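# Drive rack screw into housing with hanging electric screwdriver

## Task

Use the electric screwdriver that hangs in the scene to pick up the screw from the rack and drive it fully tight into the open threaded hole on top of the cast aluminium housing. The job is done only once the screwdriver again hangs freely and motionless and neither hand is touching the housing.

## Robot and tools

Robot: two 6-joint arms, left_arm and right_arm, each with a parallel two-finger gripper. The gripper's fingers point along its own +z axis and close along its y axis. end_effector_position is the point between the finger pads, about 1 cm short of the fingertips.

Frames: the scene frame has its origin at table-top height, midway between the two nominal bases. +z is up, +x points out over the table, and left_arm is on the +y side. These names are not image left and right. Calibrated bases in the scene frame: left_arm at (-0.033, +0.323, +0.011) m, quat_wxyz (+1.000, 0, 0, +0.020). right_arm at (-0.032, -0.338, +0.039) m, quat_wxyz (+1.000, 0, 0, -0.025). Each base has +z up. Each arm reports its hand pose, velocities, targets and wrist-camera pose in its own base frame. Fixed cameras and the table use the scene frame. Reported hand poses can be off by a few centimetres, more at long reach.

execute_actions(actions, cameras): actions is a list of actions. Each action is a table of 1 to 15 rows, and each row runs for one 1/30 s control step. If a table has fewer than 15 rows, its last row repeats until 15 steps have run. Every row holds 14 numbers in [-1, 1]: dx, dy, dz, rx, ry, rz and opening for left_arm, then the same seven for right_arm. Both arms are always included. The six pose numbers are offsets in that arm's base axes, measured from the arm's Hand target at the start of the action. Later rows do not add onto earlier rows. Each new action starts from the current Hand target, so sending the same offset again moves the arm further. Scale: 1.0 equals 0.6 m, or 180 degrees for rotation. rx, ry, rz form a single rotation vector, turning about the Hand target's position. If the translation vector is longer than 1.0 it may be shortened. opening is absolute: +1 is fully open (0.094 m) and -1 is closed. A 0 here is a real command, so resend the current opening to keep a gripper unchanged. Sending all-zero pose numbers re-commands an arm's current Hand target. An empty actions list only reports the state. cameras picks which images come back: omitted, null or ["all"] gives all of them, [] gives none, and an unknown name makes the call invalid.

move(target, speed, blend, opening_speed, blocking, cameras): target is either one 14-number row or a list of up to 15 rows, in the same layout as above. Every row is an offset from the same starting Hand targets, not from the previous row. Each gripper travels a straight line and all paths finish together. A move lasts at least 0.5 s and is cut off at 10 s. speed is the top path speed in m/s, from 0.002 to 2.9, default 0.25, given as one number or one per target. Turning is capped at twice that value in rad/s. blend, in m, rounds the corners at intermediate targets. opening_speed (0.2 or more, in scale units per second) makes the fingers change gradually. blocking=false returns after about 0.5 s while the motion continues. Paths do not avoid obstacles or the other arm. Grippers lag behind and can overshoot, more so when fast or at full stretch. Do not route a path close to an arm's own base, because that can flip its shoulder posture. The result ends with a move: line, such as done, off_target, moving, held or fault. done means the arm is within 10 mm and 2 degrees of its target, and says nothing about contact. limits=paced means the command was clipped. limits=held means a check, such as the arm-clearance check, withheld steps.

wait(seconds 0 to 10) lets the scene run with the last commands held; a running move continues. stop() brakes a running move, and needs some distance to do so. zoom_image(camera, region=[x0, y0, x1, y1] in pixels, at most 504x504) magnifies part of the latest image from that camera. read_manual(section="licences") returns licence text only. finished_scene(scene) ends the current scene, given its number, and cannot be undone.

Cameras, all 672x504: cam_head_left, cam_head_right, cam_high, cam_low, cam_left_wrist, cam_right_wrist.

Motion details: each step, the commanded orientation is limited to 40 degrees from the measured one, and the IK favours position. Friction and gravity can leave a gripper resting a centimetre or more from its target with no contact. Waiting does not close that gap. Send another command, or add the missing distance as an offset. To end a push against something, command the target back past the gripper.

Result lines: end_effector_position (m) and end_effector_quat_wxyz in the arm's base frame; Hand target; grip_measured, on the opening scale, reading up to about 2.7 mm wide when empty and a few mm narrower than a firmly gripped part; grip_effort_nm, the motor effort where negative means closing, which is not a finger force; Joint positions, whose last number is the opening in metres; Joint torques, where joints 1 to 3 wrap at ±28 N m; Joint velocities, shown as "within noise" when at rest; Tool commands; and step readings of position after action calls. Fingers squeeze at about 50 to 64 N per pad. To release, command an opening well above grip_measured. Close slowly on anything fragile.

Avoid: dropping parts or letting go of them while they move, hitting or slamming things, pushing very hard, and any arm-to-arm contact, since a gripper closing on the other arm's fingers counts. Anything that ends up off the table makes the task fail. A camera cable resting on an object counts as a hand touching it. Loose objects may occasionally get a brief push. Motor heat builds when holding loads, reaching far out or pushing against something. At 75 °C a MOTOR HOT line appears. At 90 °C an OVER-TEMPERATURE FAULT folds that arm up for the rest of the scene, and at 100 °C the arm goes limp. The simulation keeps running while you compose replies.

Each tool is called as name([rows], argument=value, ...), one row to a line, values as JSON.

## Session

execute_actions(actions=[])

Scene clock: 0.00 s.
left_arm: end_effector_position=(+0.4288, +0.0177, +0.0876) grip_measured=+1.000 grip_effort_nm=n/a end_effector_quat_wxyz=(+0.587, -0.031, +0.807, +0.061) | right_arm: end_effector_position=(+0.4102, -0.0255, +0.1091) grip_measured=+1.000 grip_effort_nm=n/a end_effector_quat_wxyz=(+0.617, +0.083, +0.771, -0.131)
Joint positions: left_arm=[-0.028 1.735 0.469 0.954 -0.162 0.014 0.094] | right_arm=[0.113 1.696 0.402 1.069 0.42 -0.008 0.094]
Joint velocities: within noise
Joint torques (N m): no reading
Heat: left arm: 28 °C; right arm: 28 °C.
Hand target: left_arm +0.4313, +0.0178, +0.0940; +0.594, -0.032, +0.801, +0.061 | right_arm +0.4130, -0.0254, +0.1188; +0.628, +0.087, +0.762, -0.129
Tool commands: left_gripper/opening=+1.0 right_gripper/opening=+1.0

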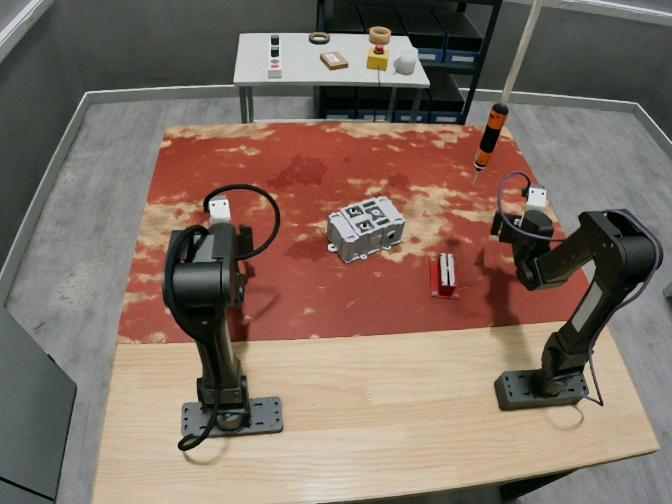

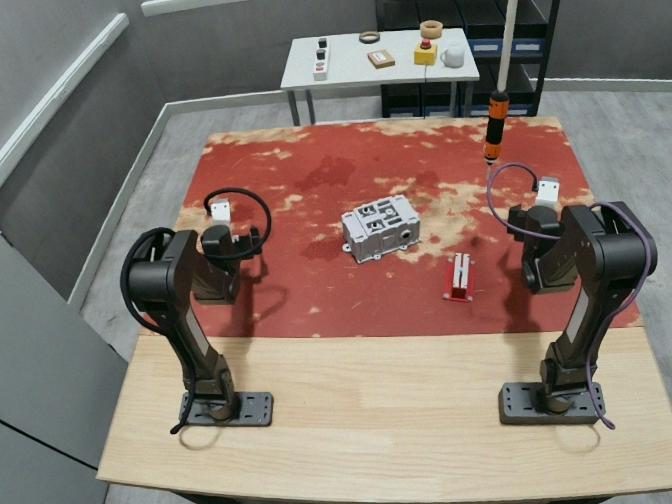

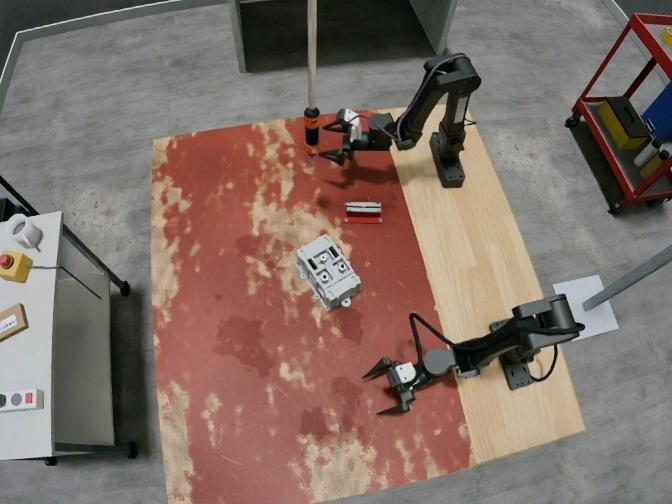

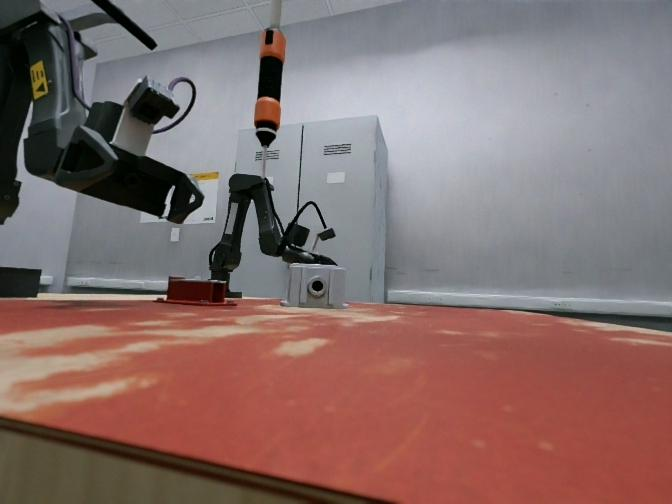

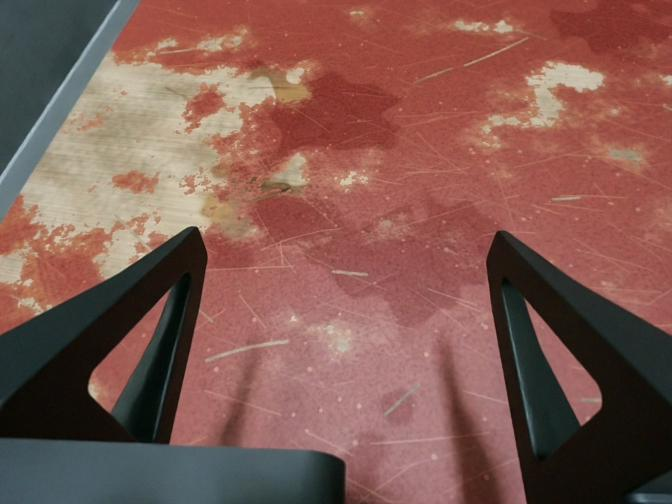

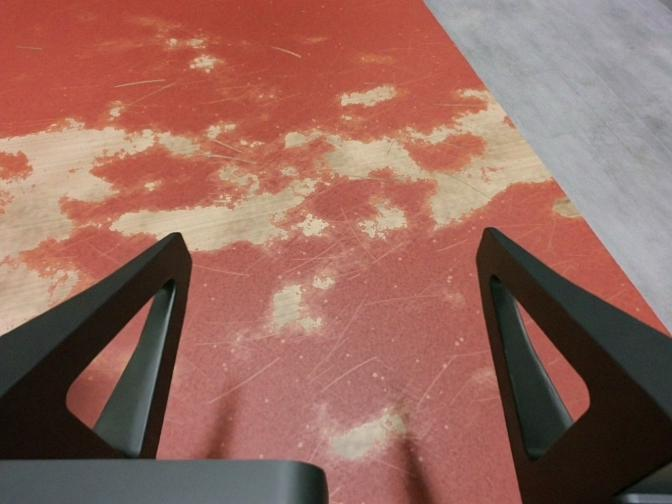

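zoom_image(camera="cam_high", region=[250, 80, 420, 330])

zoom_image(camera="cam_head_right", region=[330, 170, 500, 310])

zoom_image(camera="cam_low", region=[140, 0, 400, 320])

zoom_image(camera="cam_head_right", region=[460, 50, 580, 260])

Scaled by 2.016 from the camera's 672x504 image, which has a finer 960x720 frame.

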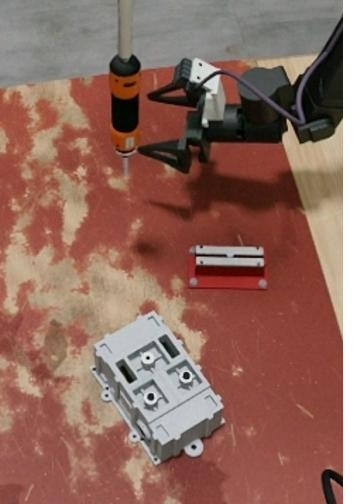

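Scaled by 2.965 from the camera's 672x504 image, which has a finer 960x720 frame.

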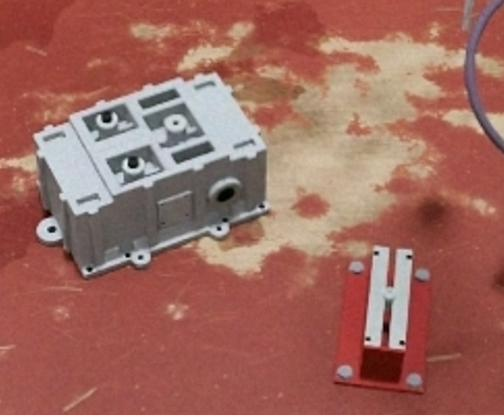

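Scaled by 1.575 from the camera's 672x504 image, which has a finer 960x720 frame.

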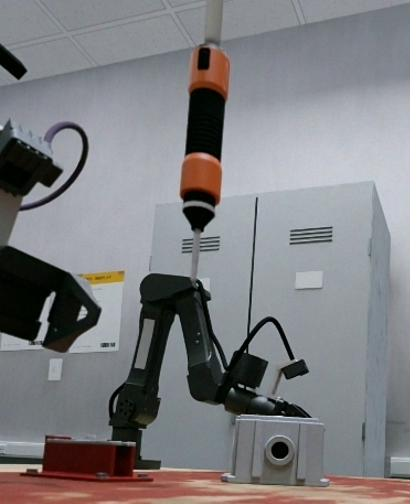

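Scaled by 2.400 from the camera's 672x504 image, which has a finer 960x720 frame.

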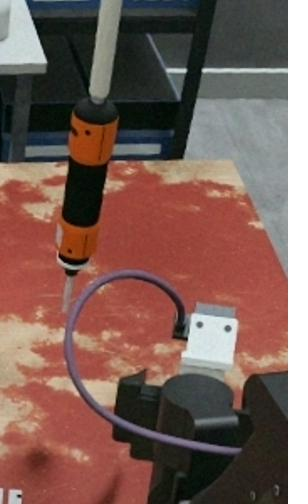

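zoom_image(camera="cam_high", region=[290, 230, 365, 310])

zoom_image(camera="cam_head_right", region=[335, 185, 425, 270])

zoom_image(camera="cam_head_left", region=[320, 185, 410, 270])

zoom_image(camera="cam_head_right", region=[435, 245, 485, 305])

zoom_image(camera="cam_high", region=[335, 190, 395, 230])

Scaled by 6.300 from the camera's 672x504 image, which has a finer 960x720 frame.

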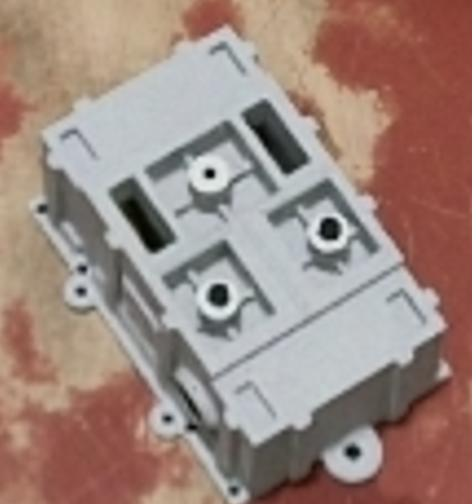

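Scaled by 5.600 from the camera's 672x504 image, which has a finer 960x720 frame.

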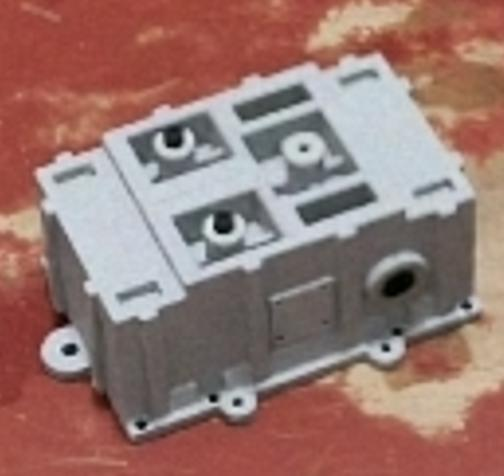

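Scaled by 5.600 from the camera's 672x504 image, which has a finer 960x720 frame.

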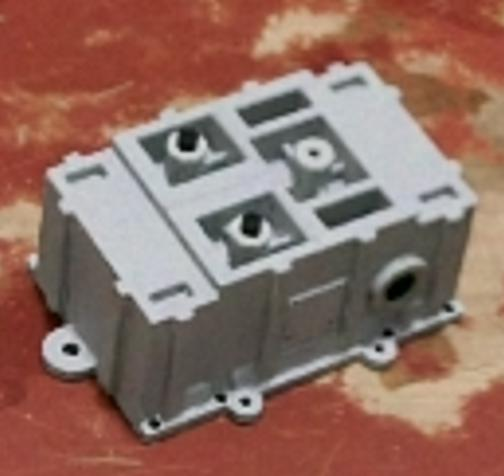

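Scaled by 8.400 from the camera's 672x504 image, which has a finer 960x720 frame.

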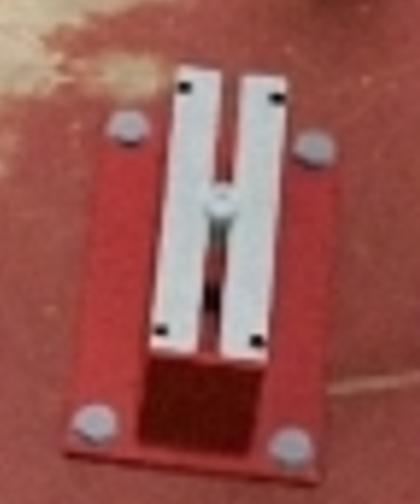

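Scaled by 8.400 from the camera's 672x504 image, which has a finer 960x720 frame.

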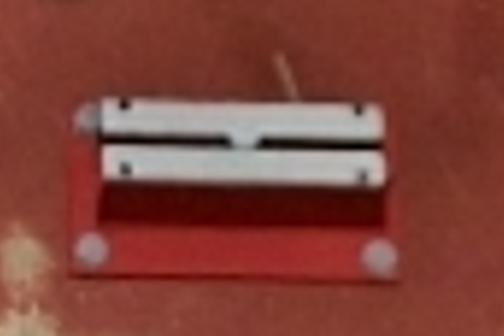

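zoom_image(camera="cam_head_right", region=[480, 160, 600, 300])

zoom_image(camera="cam_head_right", region=[170, 180, 290, 310])

zoom_image(camera="cam_high", region=[280, 90, 400, 190])

zoom_image(camera="cam_low", region=[90, 80, 300, 320])

Scaled by 3.600 from the camera's 672x504 image, which has a finer 960x720 frame.

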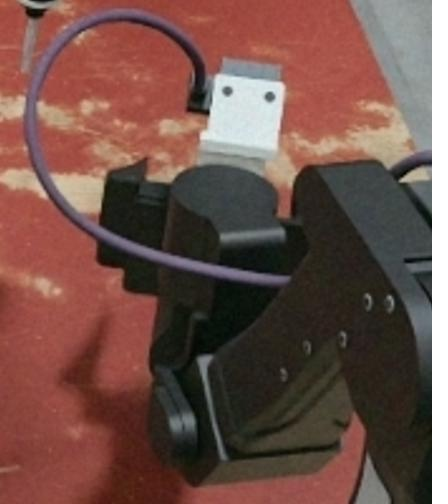

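Scaled by 3.877 from the camera's 672x504 image, which has a finer 960x720 frame.

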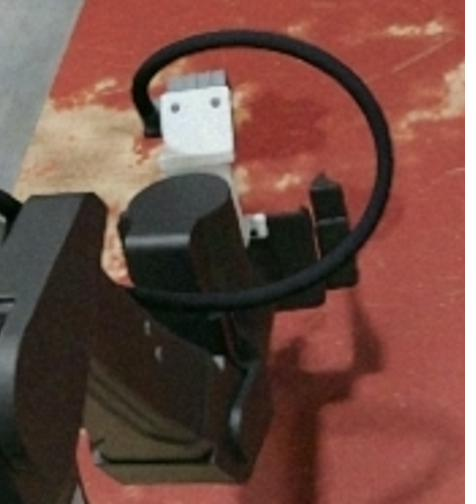

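Scaled by 4.200 from the camera's 672x504 image, which has a finer 960x720 frame.

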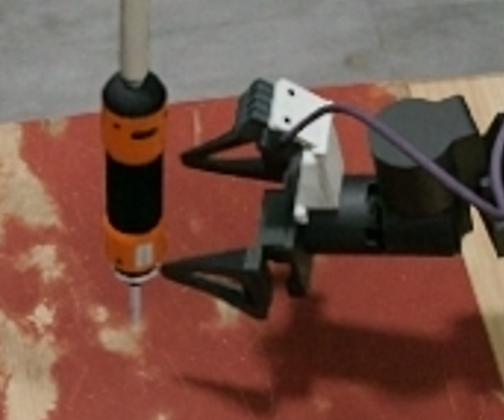

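Scaled by 2.100 from the camera's 672x504 image, which has a finer 960x720 frame.

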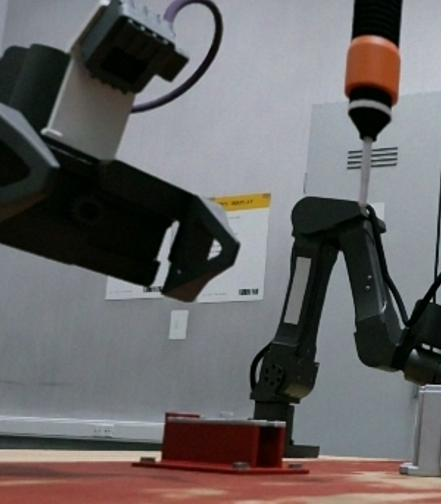

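move([
  [0,0,0,0,0,0,1,-0.188,0,0,0.019,-0.0606,0.0978,1],
  [0,0,0,0,0,0,1,-0.188,0.04,0.269,0.019,-0.0606,0.0978,1],
], blend=0.03, speed=0.2)

Scene clock: 144.07 s.
left_arm: end_effector_position=(+0.4288, +0.0177, +0.0876) grip_measured=+1.000 grip_effort_nm=-0.027 end_effector_quat_wxyz=(+0.587, -0.031, +0.807, +0.061) | right_arm: end_effector_position=(+0.3003, -0.0014, +0.2548) grip_measured=+1.000 grip_effort_nm=0.017 end_effector_quat_wxyz=(+0.688, +0.000, +0.726, +0.003)
Joint positions: left_arm=[-0.028 1.735 0.469 0.954 -0.162 0.014 0.094] | right_arm=[-0.027 0.585 0.359 0.172 -0.032 0.003 0.094]
Joint torques (N m): left_arm=[0.03 -6.98 6.24 2 -0.05 0] | right_arm=[0.43 -0.2 10.91 1.7 0.12 -0.03]
Heat: left arm: 33 °C; right arm: 37 °C.
Hand target: left_arm +0.4313, +0.0178, +0.0940; +0.594, -0.032, +0.801, +0.061 | right_arm +0.3002, -0.0014, +0.2802; +0.707, +0.000, +0.707, +0.000
Off the commanded pose: left_arm 0.007 m, 1 deg | right_arm 0.025 m, 3 deg.
move: off_target (right_arm)

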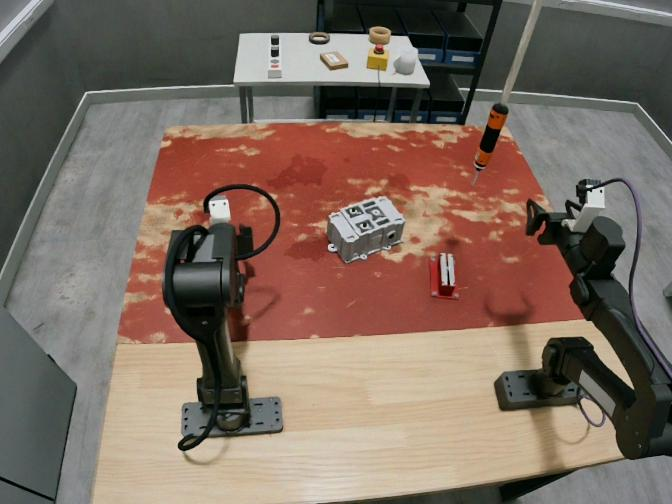

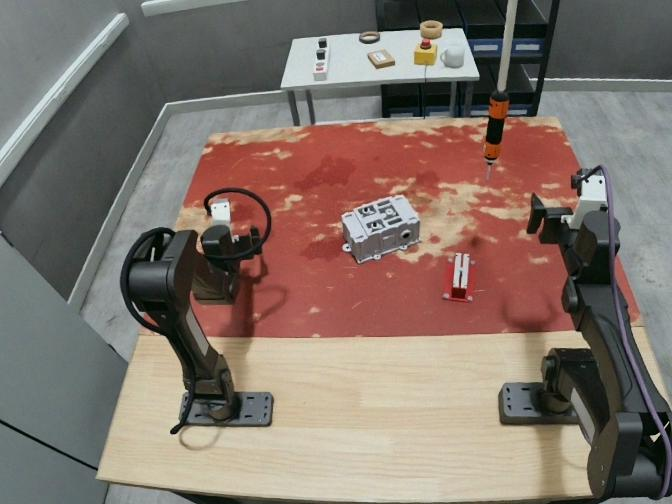

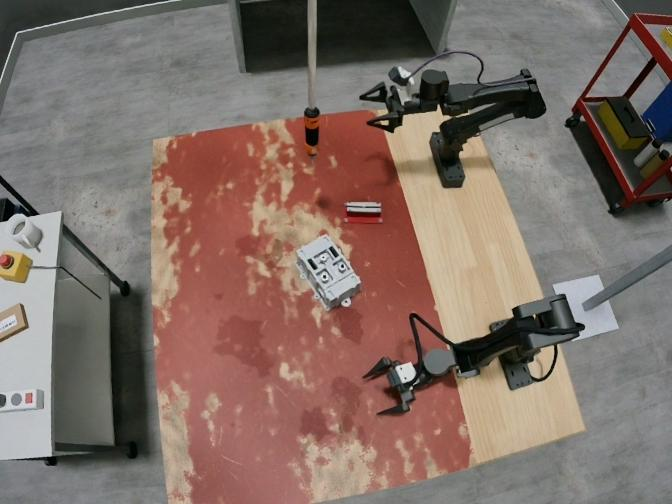

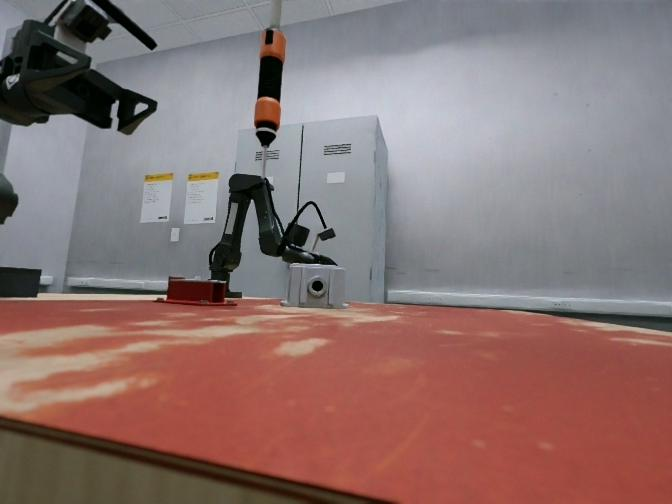

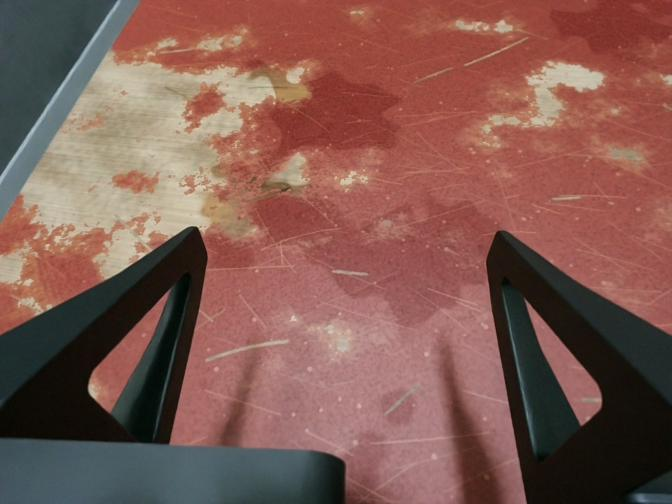

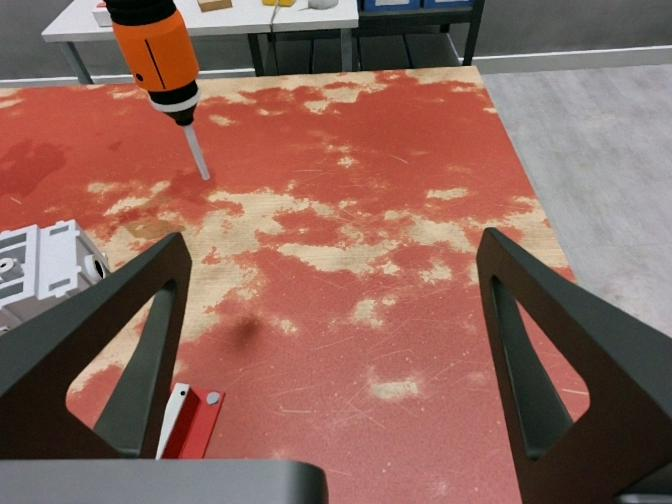

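move(target=[0,0,0,0,0,0,1,0,0.13,0,0,0,0,1], speed=0.2)

Scene clock: 173.47 s.
left_arm: end_effector_position=(+0.4288, +0.0177, +0.0876) grip_measured=+1.000 grip_effort_nm=-0.012 end_effector_quat_wxyz=(+0.587, -0.031, +0.807, +0.061) | right_arm: end_effector_position=(+0.2973, +0.0762, +0.2509) grip_measured=+1.000 grip_effort_nm=0.022 end_effector_quat_wxyz=(+0.683, -0.016, +0.730, -0.010)
Joint positions: left_arm=[-0.028 1.735 0.469 0.954 -0.162 0.014 0.094] | right_arm=[0.552 0.709 0.381 0.25 0.543 0.003 0.094]
Joint torques (N m): left_arm=[0.02 -6.95 6.24 2 -0.05 0.01] | right_arm=[0.39 -0.38 10.82 1.86 0.15 -0.05]
Heat: left arm: 33 °C; right arm: 38 °C.
Hand target: left_arm +0.4313, +0.0178, +0.0940; +0.594, -0.032, +0.801, +0.061 | right_arm +0.3002, +0.0765, +0.2803; +0.707, +0.000, +0.707, +0.000
Off the commanded pose: left_arm 0.007 m, 1 deg | right_arm 0.029 m, 4 deg.
move: off_target (right_arm)

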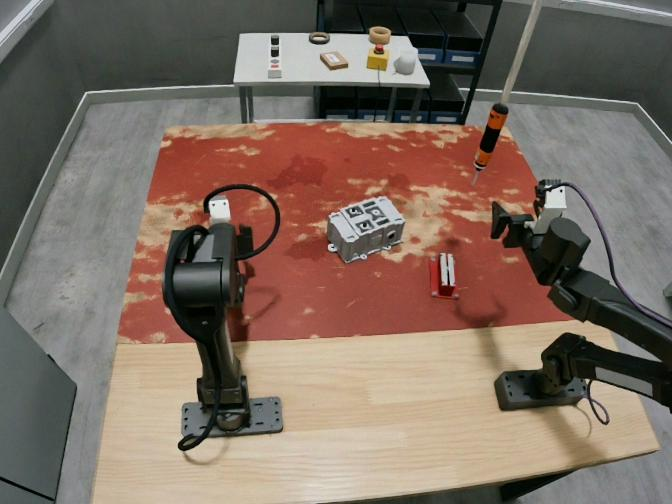

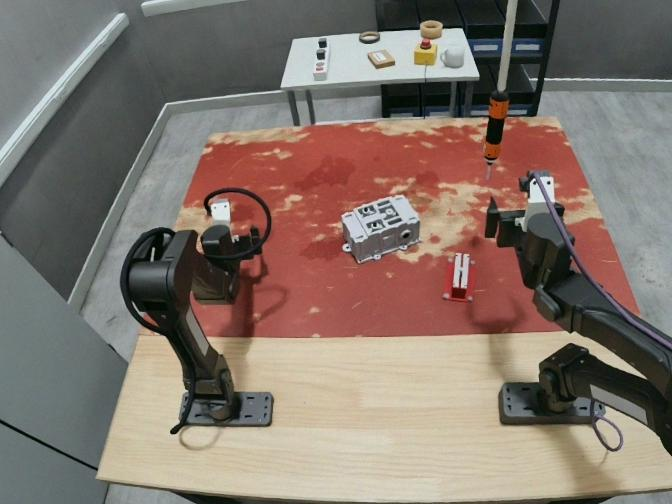

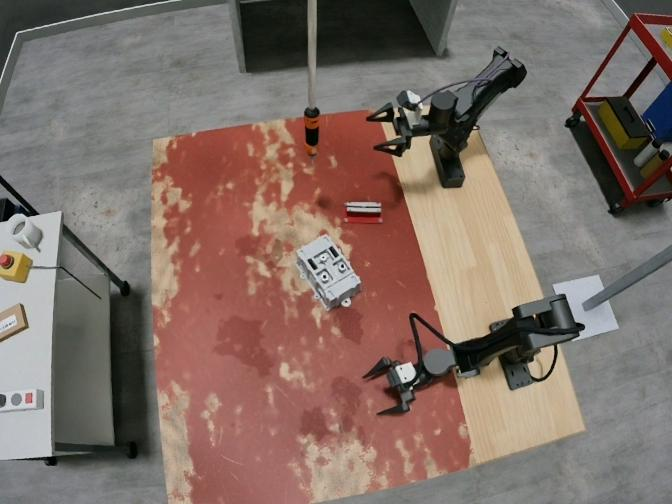

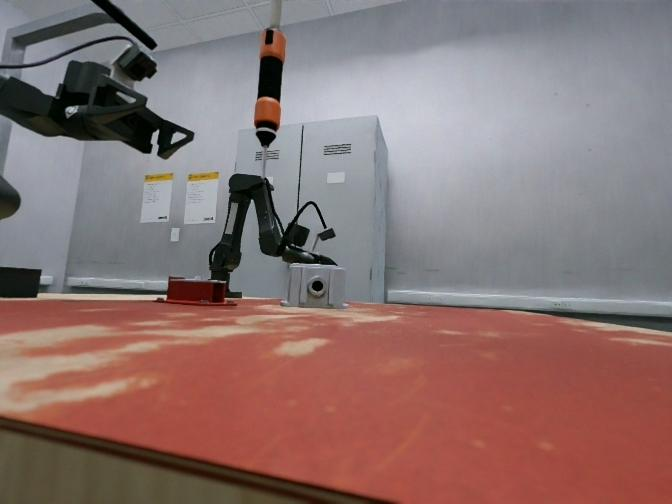

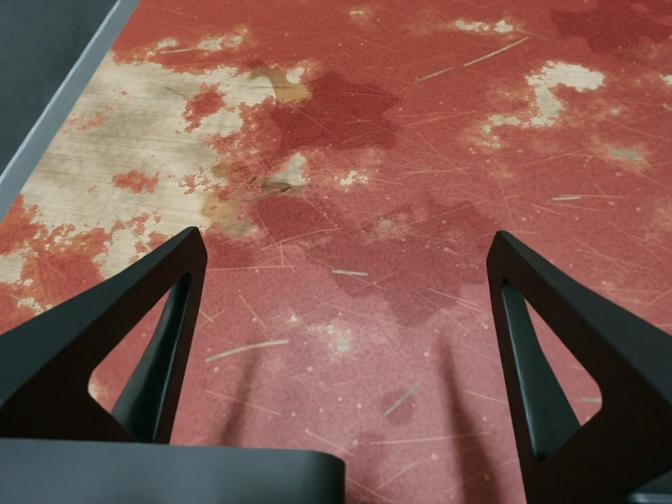

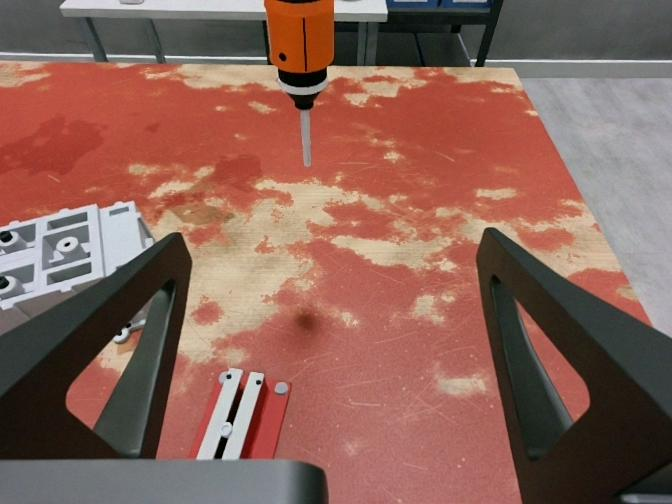

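zoom_image(camera="cam_right_wrist", region=[200, 0, 400, 180])

zoom_image(camera="cam_low", region=[220, 0, 320, 190])

zoom_image(camera="cam_high", region=[280, 80, 350, 170])

zoom_image(camera="cam_right_wrist", region=[180, 350, 330, 470])

zoom_image(camera="cam_right_wrist", region=[0, 180, 180, 350])

Scaled by 2.520 from the camera's 672x504 image, which has a finer 960x720 frame.

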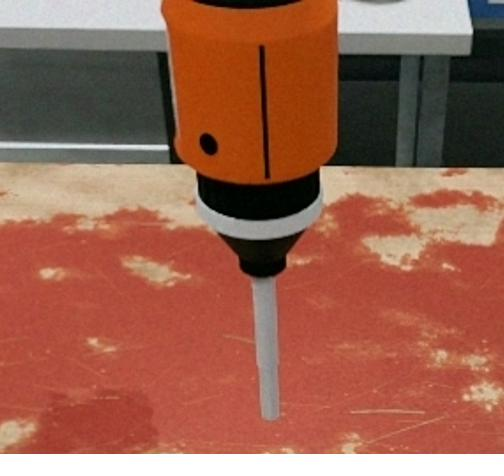

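Scaled by 2.653 from the camera's 672x504 image, which has a finer 960x720 frame.

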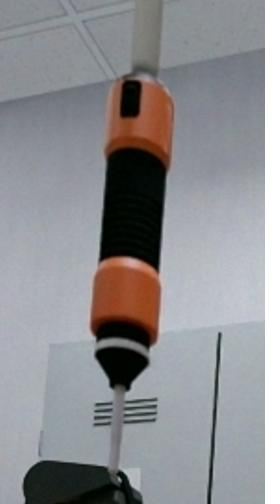

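Scaled by 5.600 from the camera's 672x504 image, which has a finer 960x720 frame.

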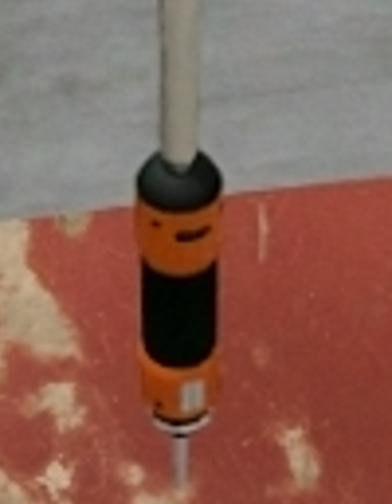

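Scaled by 3.360 from the camera's 672x504 image, which has a finer 960x720 frame.

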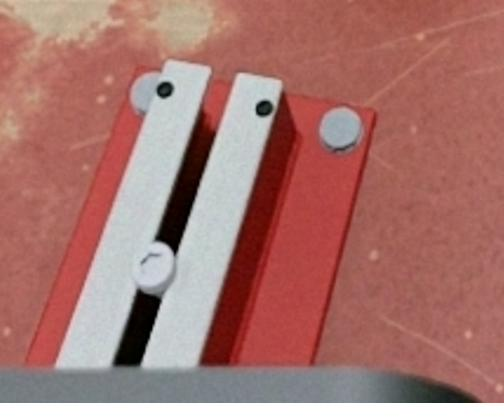

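Scaled by 2.800 from the camera's 672x504 image, which has a finer 960x720 frame.

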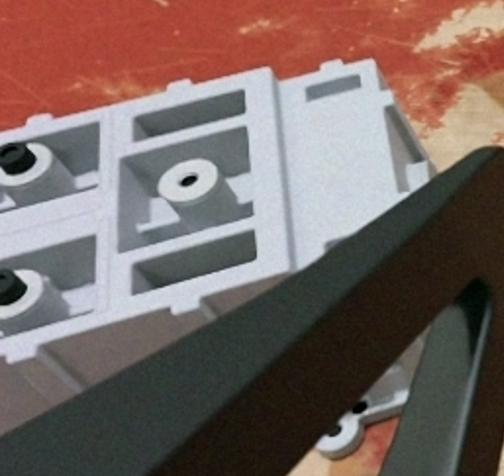

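move(target=[0,0,0,0,0,0,1,0.1,0.039,0,0.012,-0.02,0,1], speed=0.15)

Scene clock: 355.67 s.
left_arm: end_effector_position=(+0.4288, +0.0177, +0.0876) grip_measured=+1.000 grip_effort_nm=-0.022 end_effector_quat_wxyz=(+0.587, -0.031, +0.807, +0.061) | right_arm: end_effector_position=(+0.3546, +0.0971, +0.2549) grip_measured=+1.000 grip_effort_nm=0.017 end_effector_quat_wxyz=(+0.707, +0.004, +0.707, -0.002)
Joint positions: left_arm=[-0.028 1.735 0.469 0.954 -0.162 0.014 0.094] | right_arm=[0.504 1.097 0.454 0.644 0.511 0.002 0.094]
Joint torques (N m): left_arm=[0.02 -6.95 6.2 1.98 -0.05 0] | right_arm=[-0.65 -2.66 10.06 1.94 -0.13 0.02]
Heat: left arm: 35 °C; right arm: 47 °C.
Hand target: left_arm +0.4313, +0.0178, +0.0940; +0.594, -0.032, +0.801, +0.061 | right_arm +0.3603, +0.0999, +0.2802; +0.729, +0.013, +0.685, +0.013
Off the commanded pose: left_arm 0.007 m, 1 deg | right_arm 0.026 m, 4 deg.
move: off_target (right_arm)

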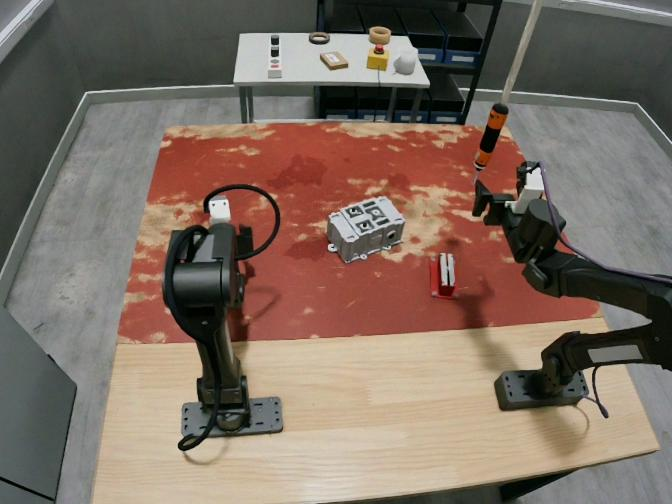

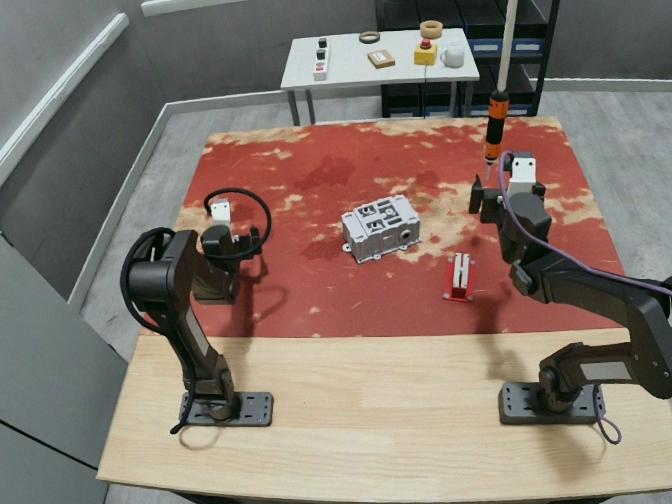

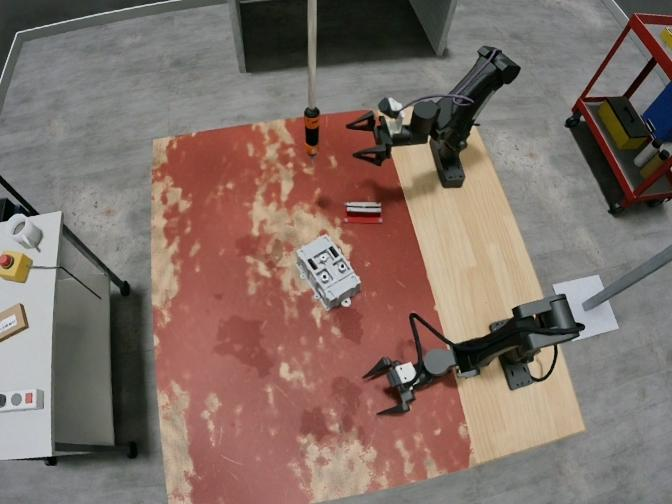

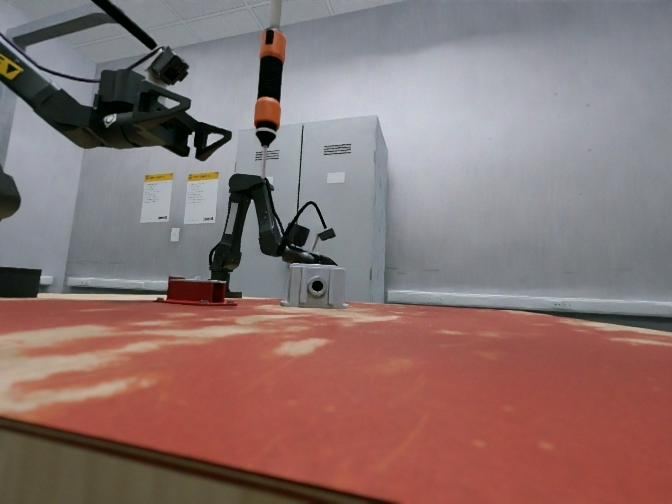

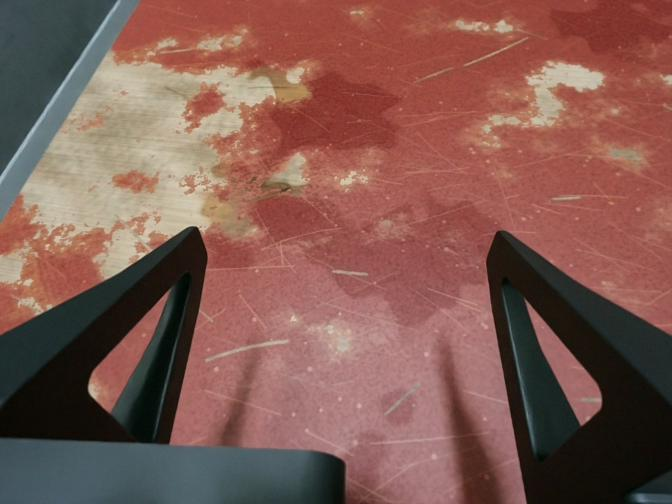

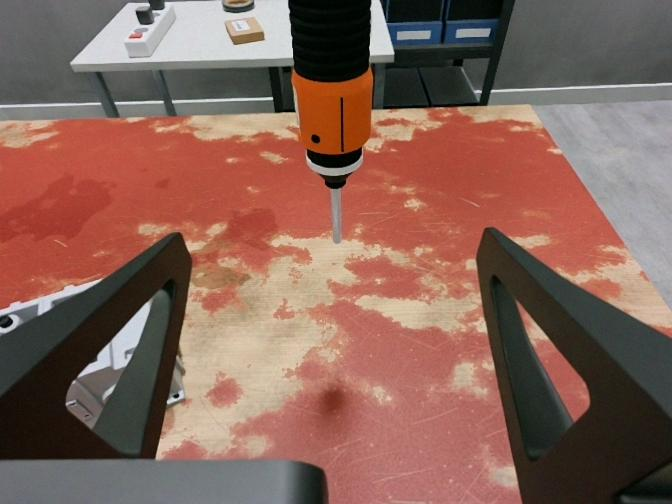

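move(target=[0,0,0,0,0,0,1,0.1795,0.0035,0,0,0,0,1], speed=0.12, cameras=["cam_right_wrist","cam_head_right","cam_low"])

Scene clock: 374.13 s.
left_arm: end_effector_position=(+0.4288, +0.0177, +0.0876) grip_measured=+1.000 grip_effort_nm=-0.032 end_effector_quat_wxyz=(+0.587, -0.031, +0.807, +0.061) | right_arm: end_effector_position=(+0.4608, +0.0992, +0.2573) grip_measured=+1.000 grip_effort_nm=0.017 end_effector_quat_wxyz=(+0.707, +0.006, +0.707, -0.001)
Joint positions: left_arm=[-0.028 1.735 0.469 0.954 -0.162 0.014 0.094] | right_arm=[0.34 1.536 0.776 0.76 0.35 0.007 0.094]
Joint torques (N m): left_arm=[0.02 -6.95 6.23 1.99 -0.05 0.01] | right_arm=[-0.57 -6.17 9.69 1.96 -0.15 0.06]
Heat: left arm: 35 °C; right arm: 45 °C.
Hand target: left_arm +0.4313, +0.0178, +0.0940; +0.594, -0.032, +0.801, +0.061 | right_arm +0.4680, +0.1021, +0.2802; +0.729, +0.013, +0.685, +0.014
Off the commanded pose: left_arm 0.007 m, 1 deg | right_arm 0.024 m, 4 deg.
move: off_target (right_arm)
Images, in order (width x height): cam_head_right 672x504, cam_low 672x504, cam_right_wrist 672x504.

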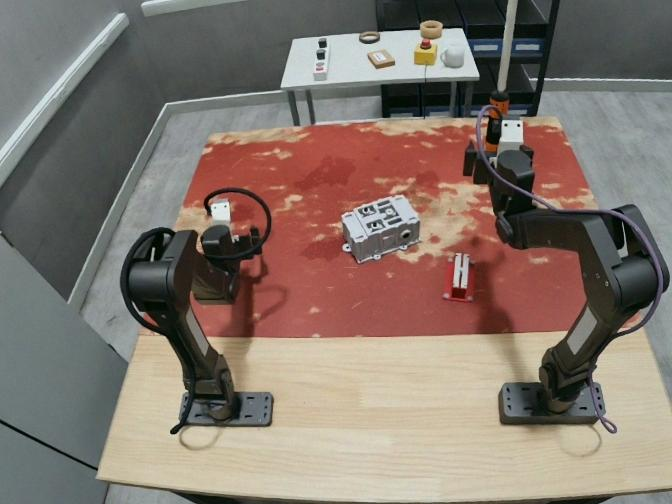

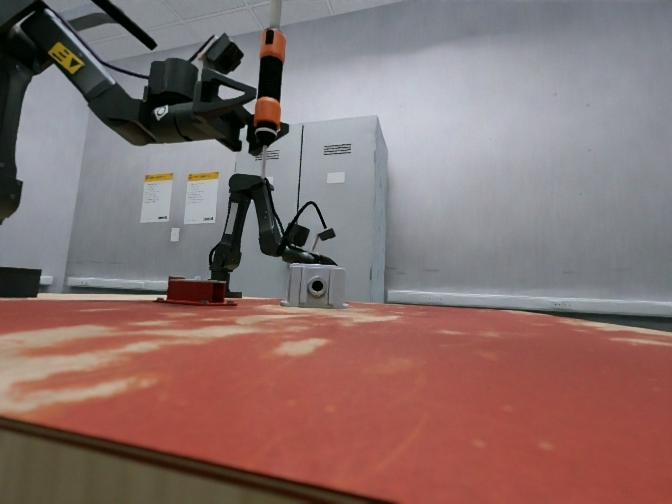

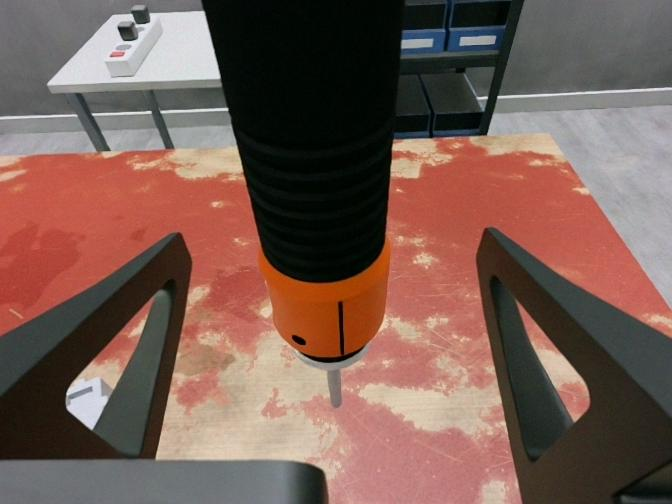

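move(target=[0,0,0,0,0,0,1,0,0.004,0,0,0,0,-0.42], speed=0.1, opening_speed=0.6, cameras=["cam_right_wrist","cam_head_right","cam_low"])

Scene clock: 388.23 s.
left_arm: end_effector_position=(+0.4288, +0.0177, +0.0876) grip_measured=+1.000 grip_effort_nm=-0.022 end_effector_quat_wxyz=(+0.587, -0.031, +0.807, +0.061) | right_arm: end_effector_position=(+0.4608, +0.0994, +0.2576) grip_measured=-0.206 grip_effort_nm=-1.009 end_effector_quat_wxyz=(+0.708, +0.006, +0.707, +0.000)
Joint positions: left_arm=[-0.028 1.735 0.469 0.954 -0.162 0.014 0.094] | right_arm=[0.34 1.536 0.776 0.761 0.349 0.008 0.037]
Joint torques (N m): left_arm=[0.02 -6.97 6.24 1.99 -0.04 0] | right_arm=[0.2 -6.06 10.15 1.95 -0.06 0.08]
Heat: left arm: 35 °C; right arm: 46 °C.
Hand target: left_arm +0.4313, +0.0178, +0.0940; +0.594, -0.032, +0.801, +0.061 | right_arm +0.4680, +0.1044, +0.2803; +0.729, +0.013, +0.685, +0.013
Off the commanded pose: left_arm 0.007 m, 1 deg | right_arm 0.024 m, 4 deg.
move: off_target (right_arm)
Images, in order (width x height): cam_head_right 672x504, cam_low 672x504, cam_right_wrist 672x504.

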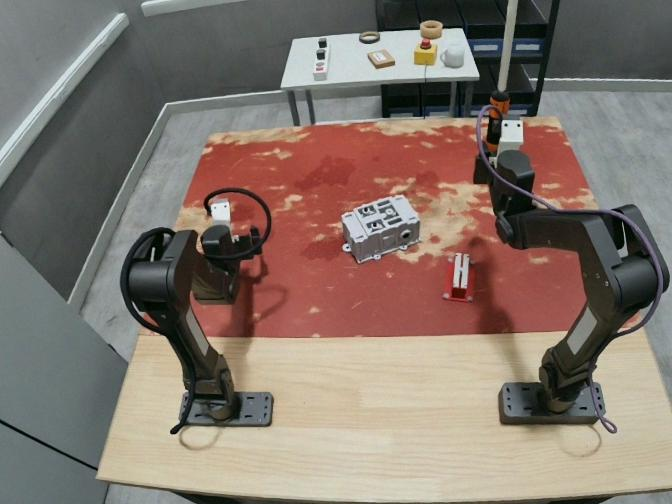

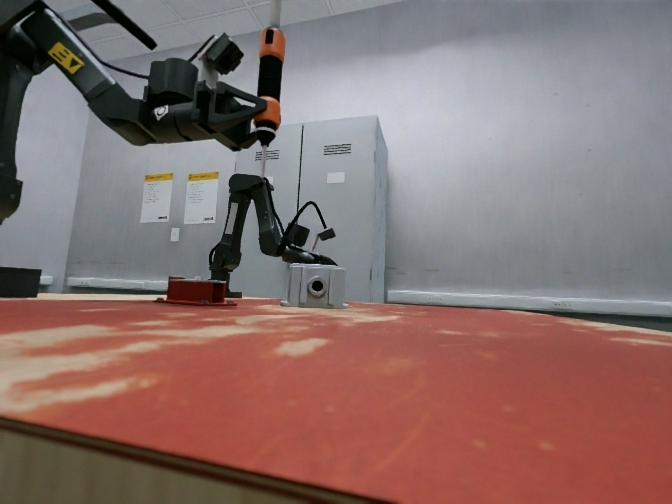

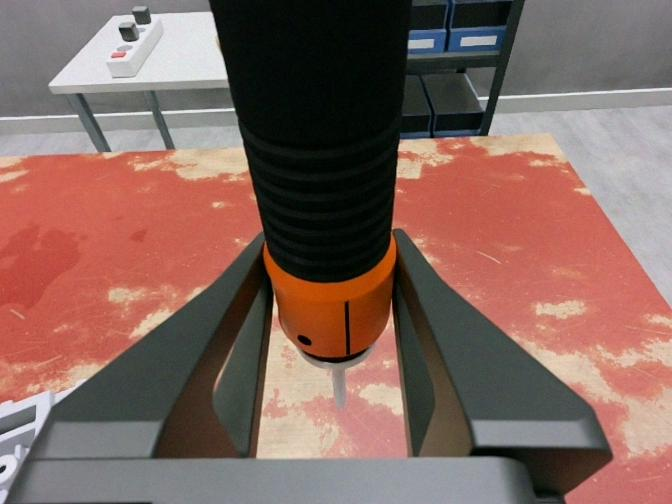

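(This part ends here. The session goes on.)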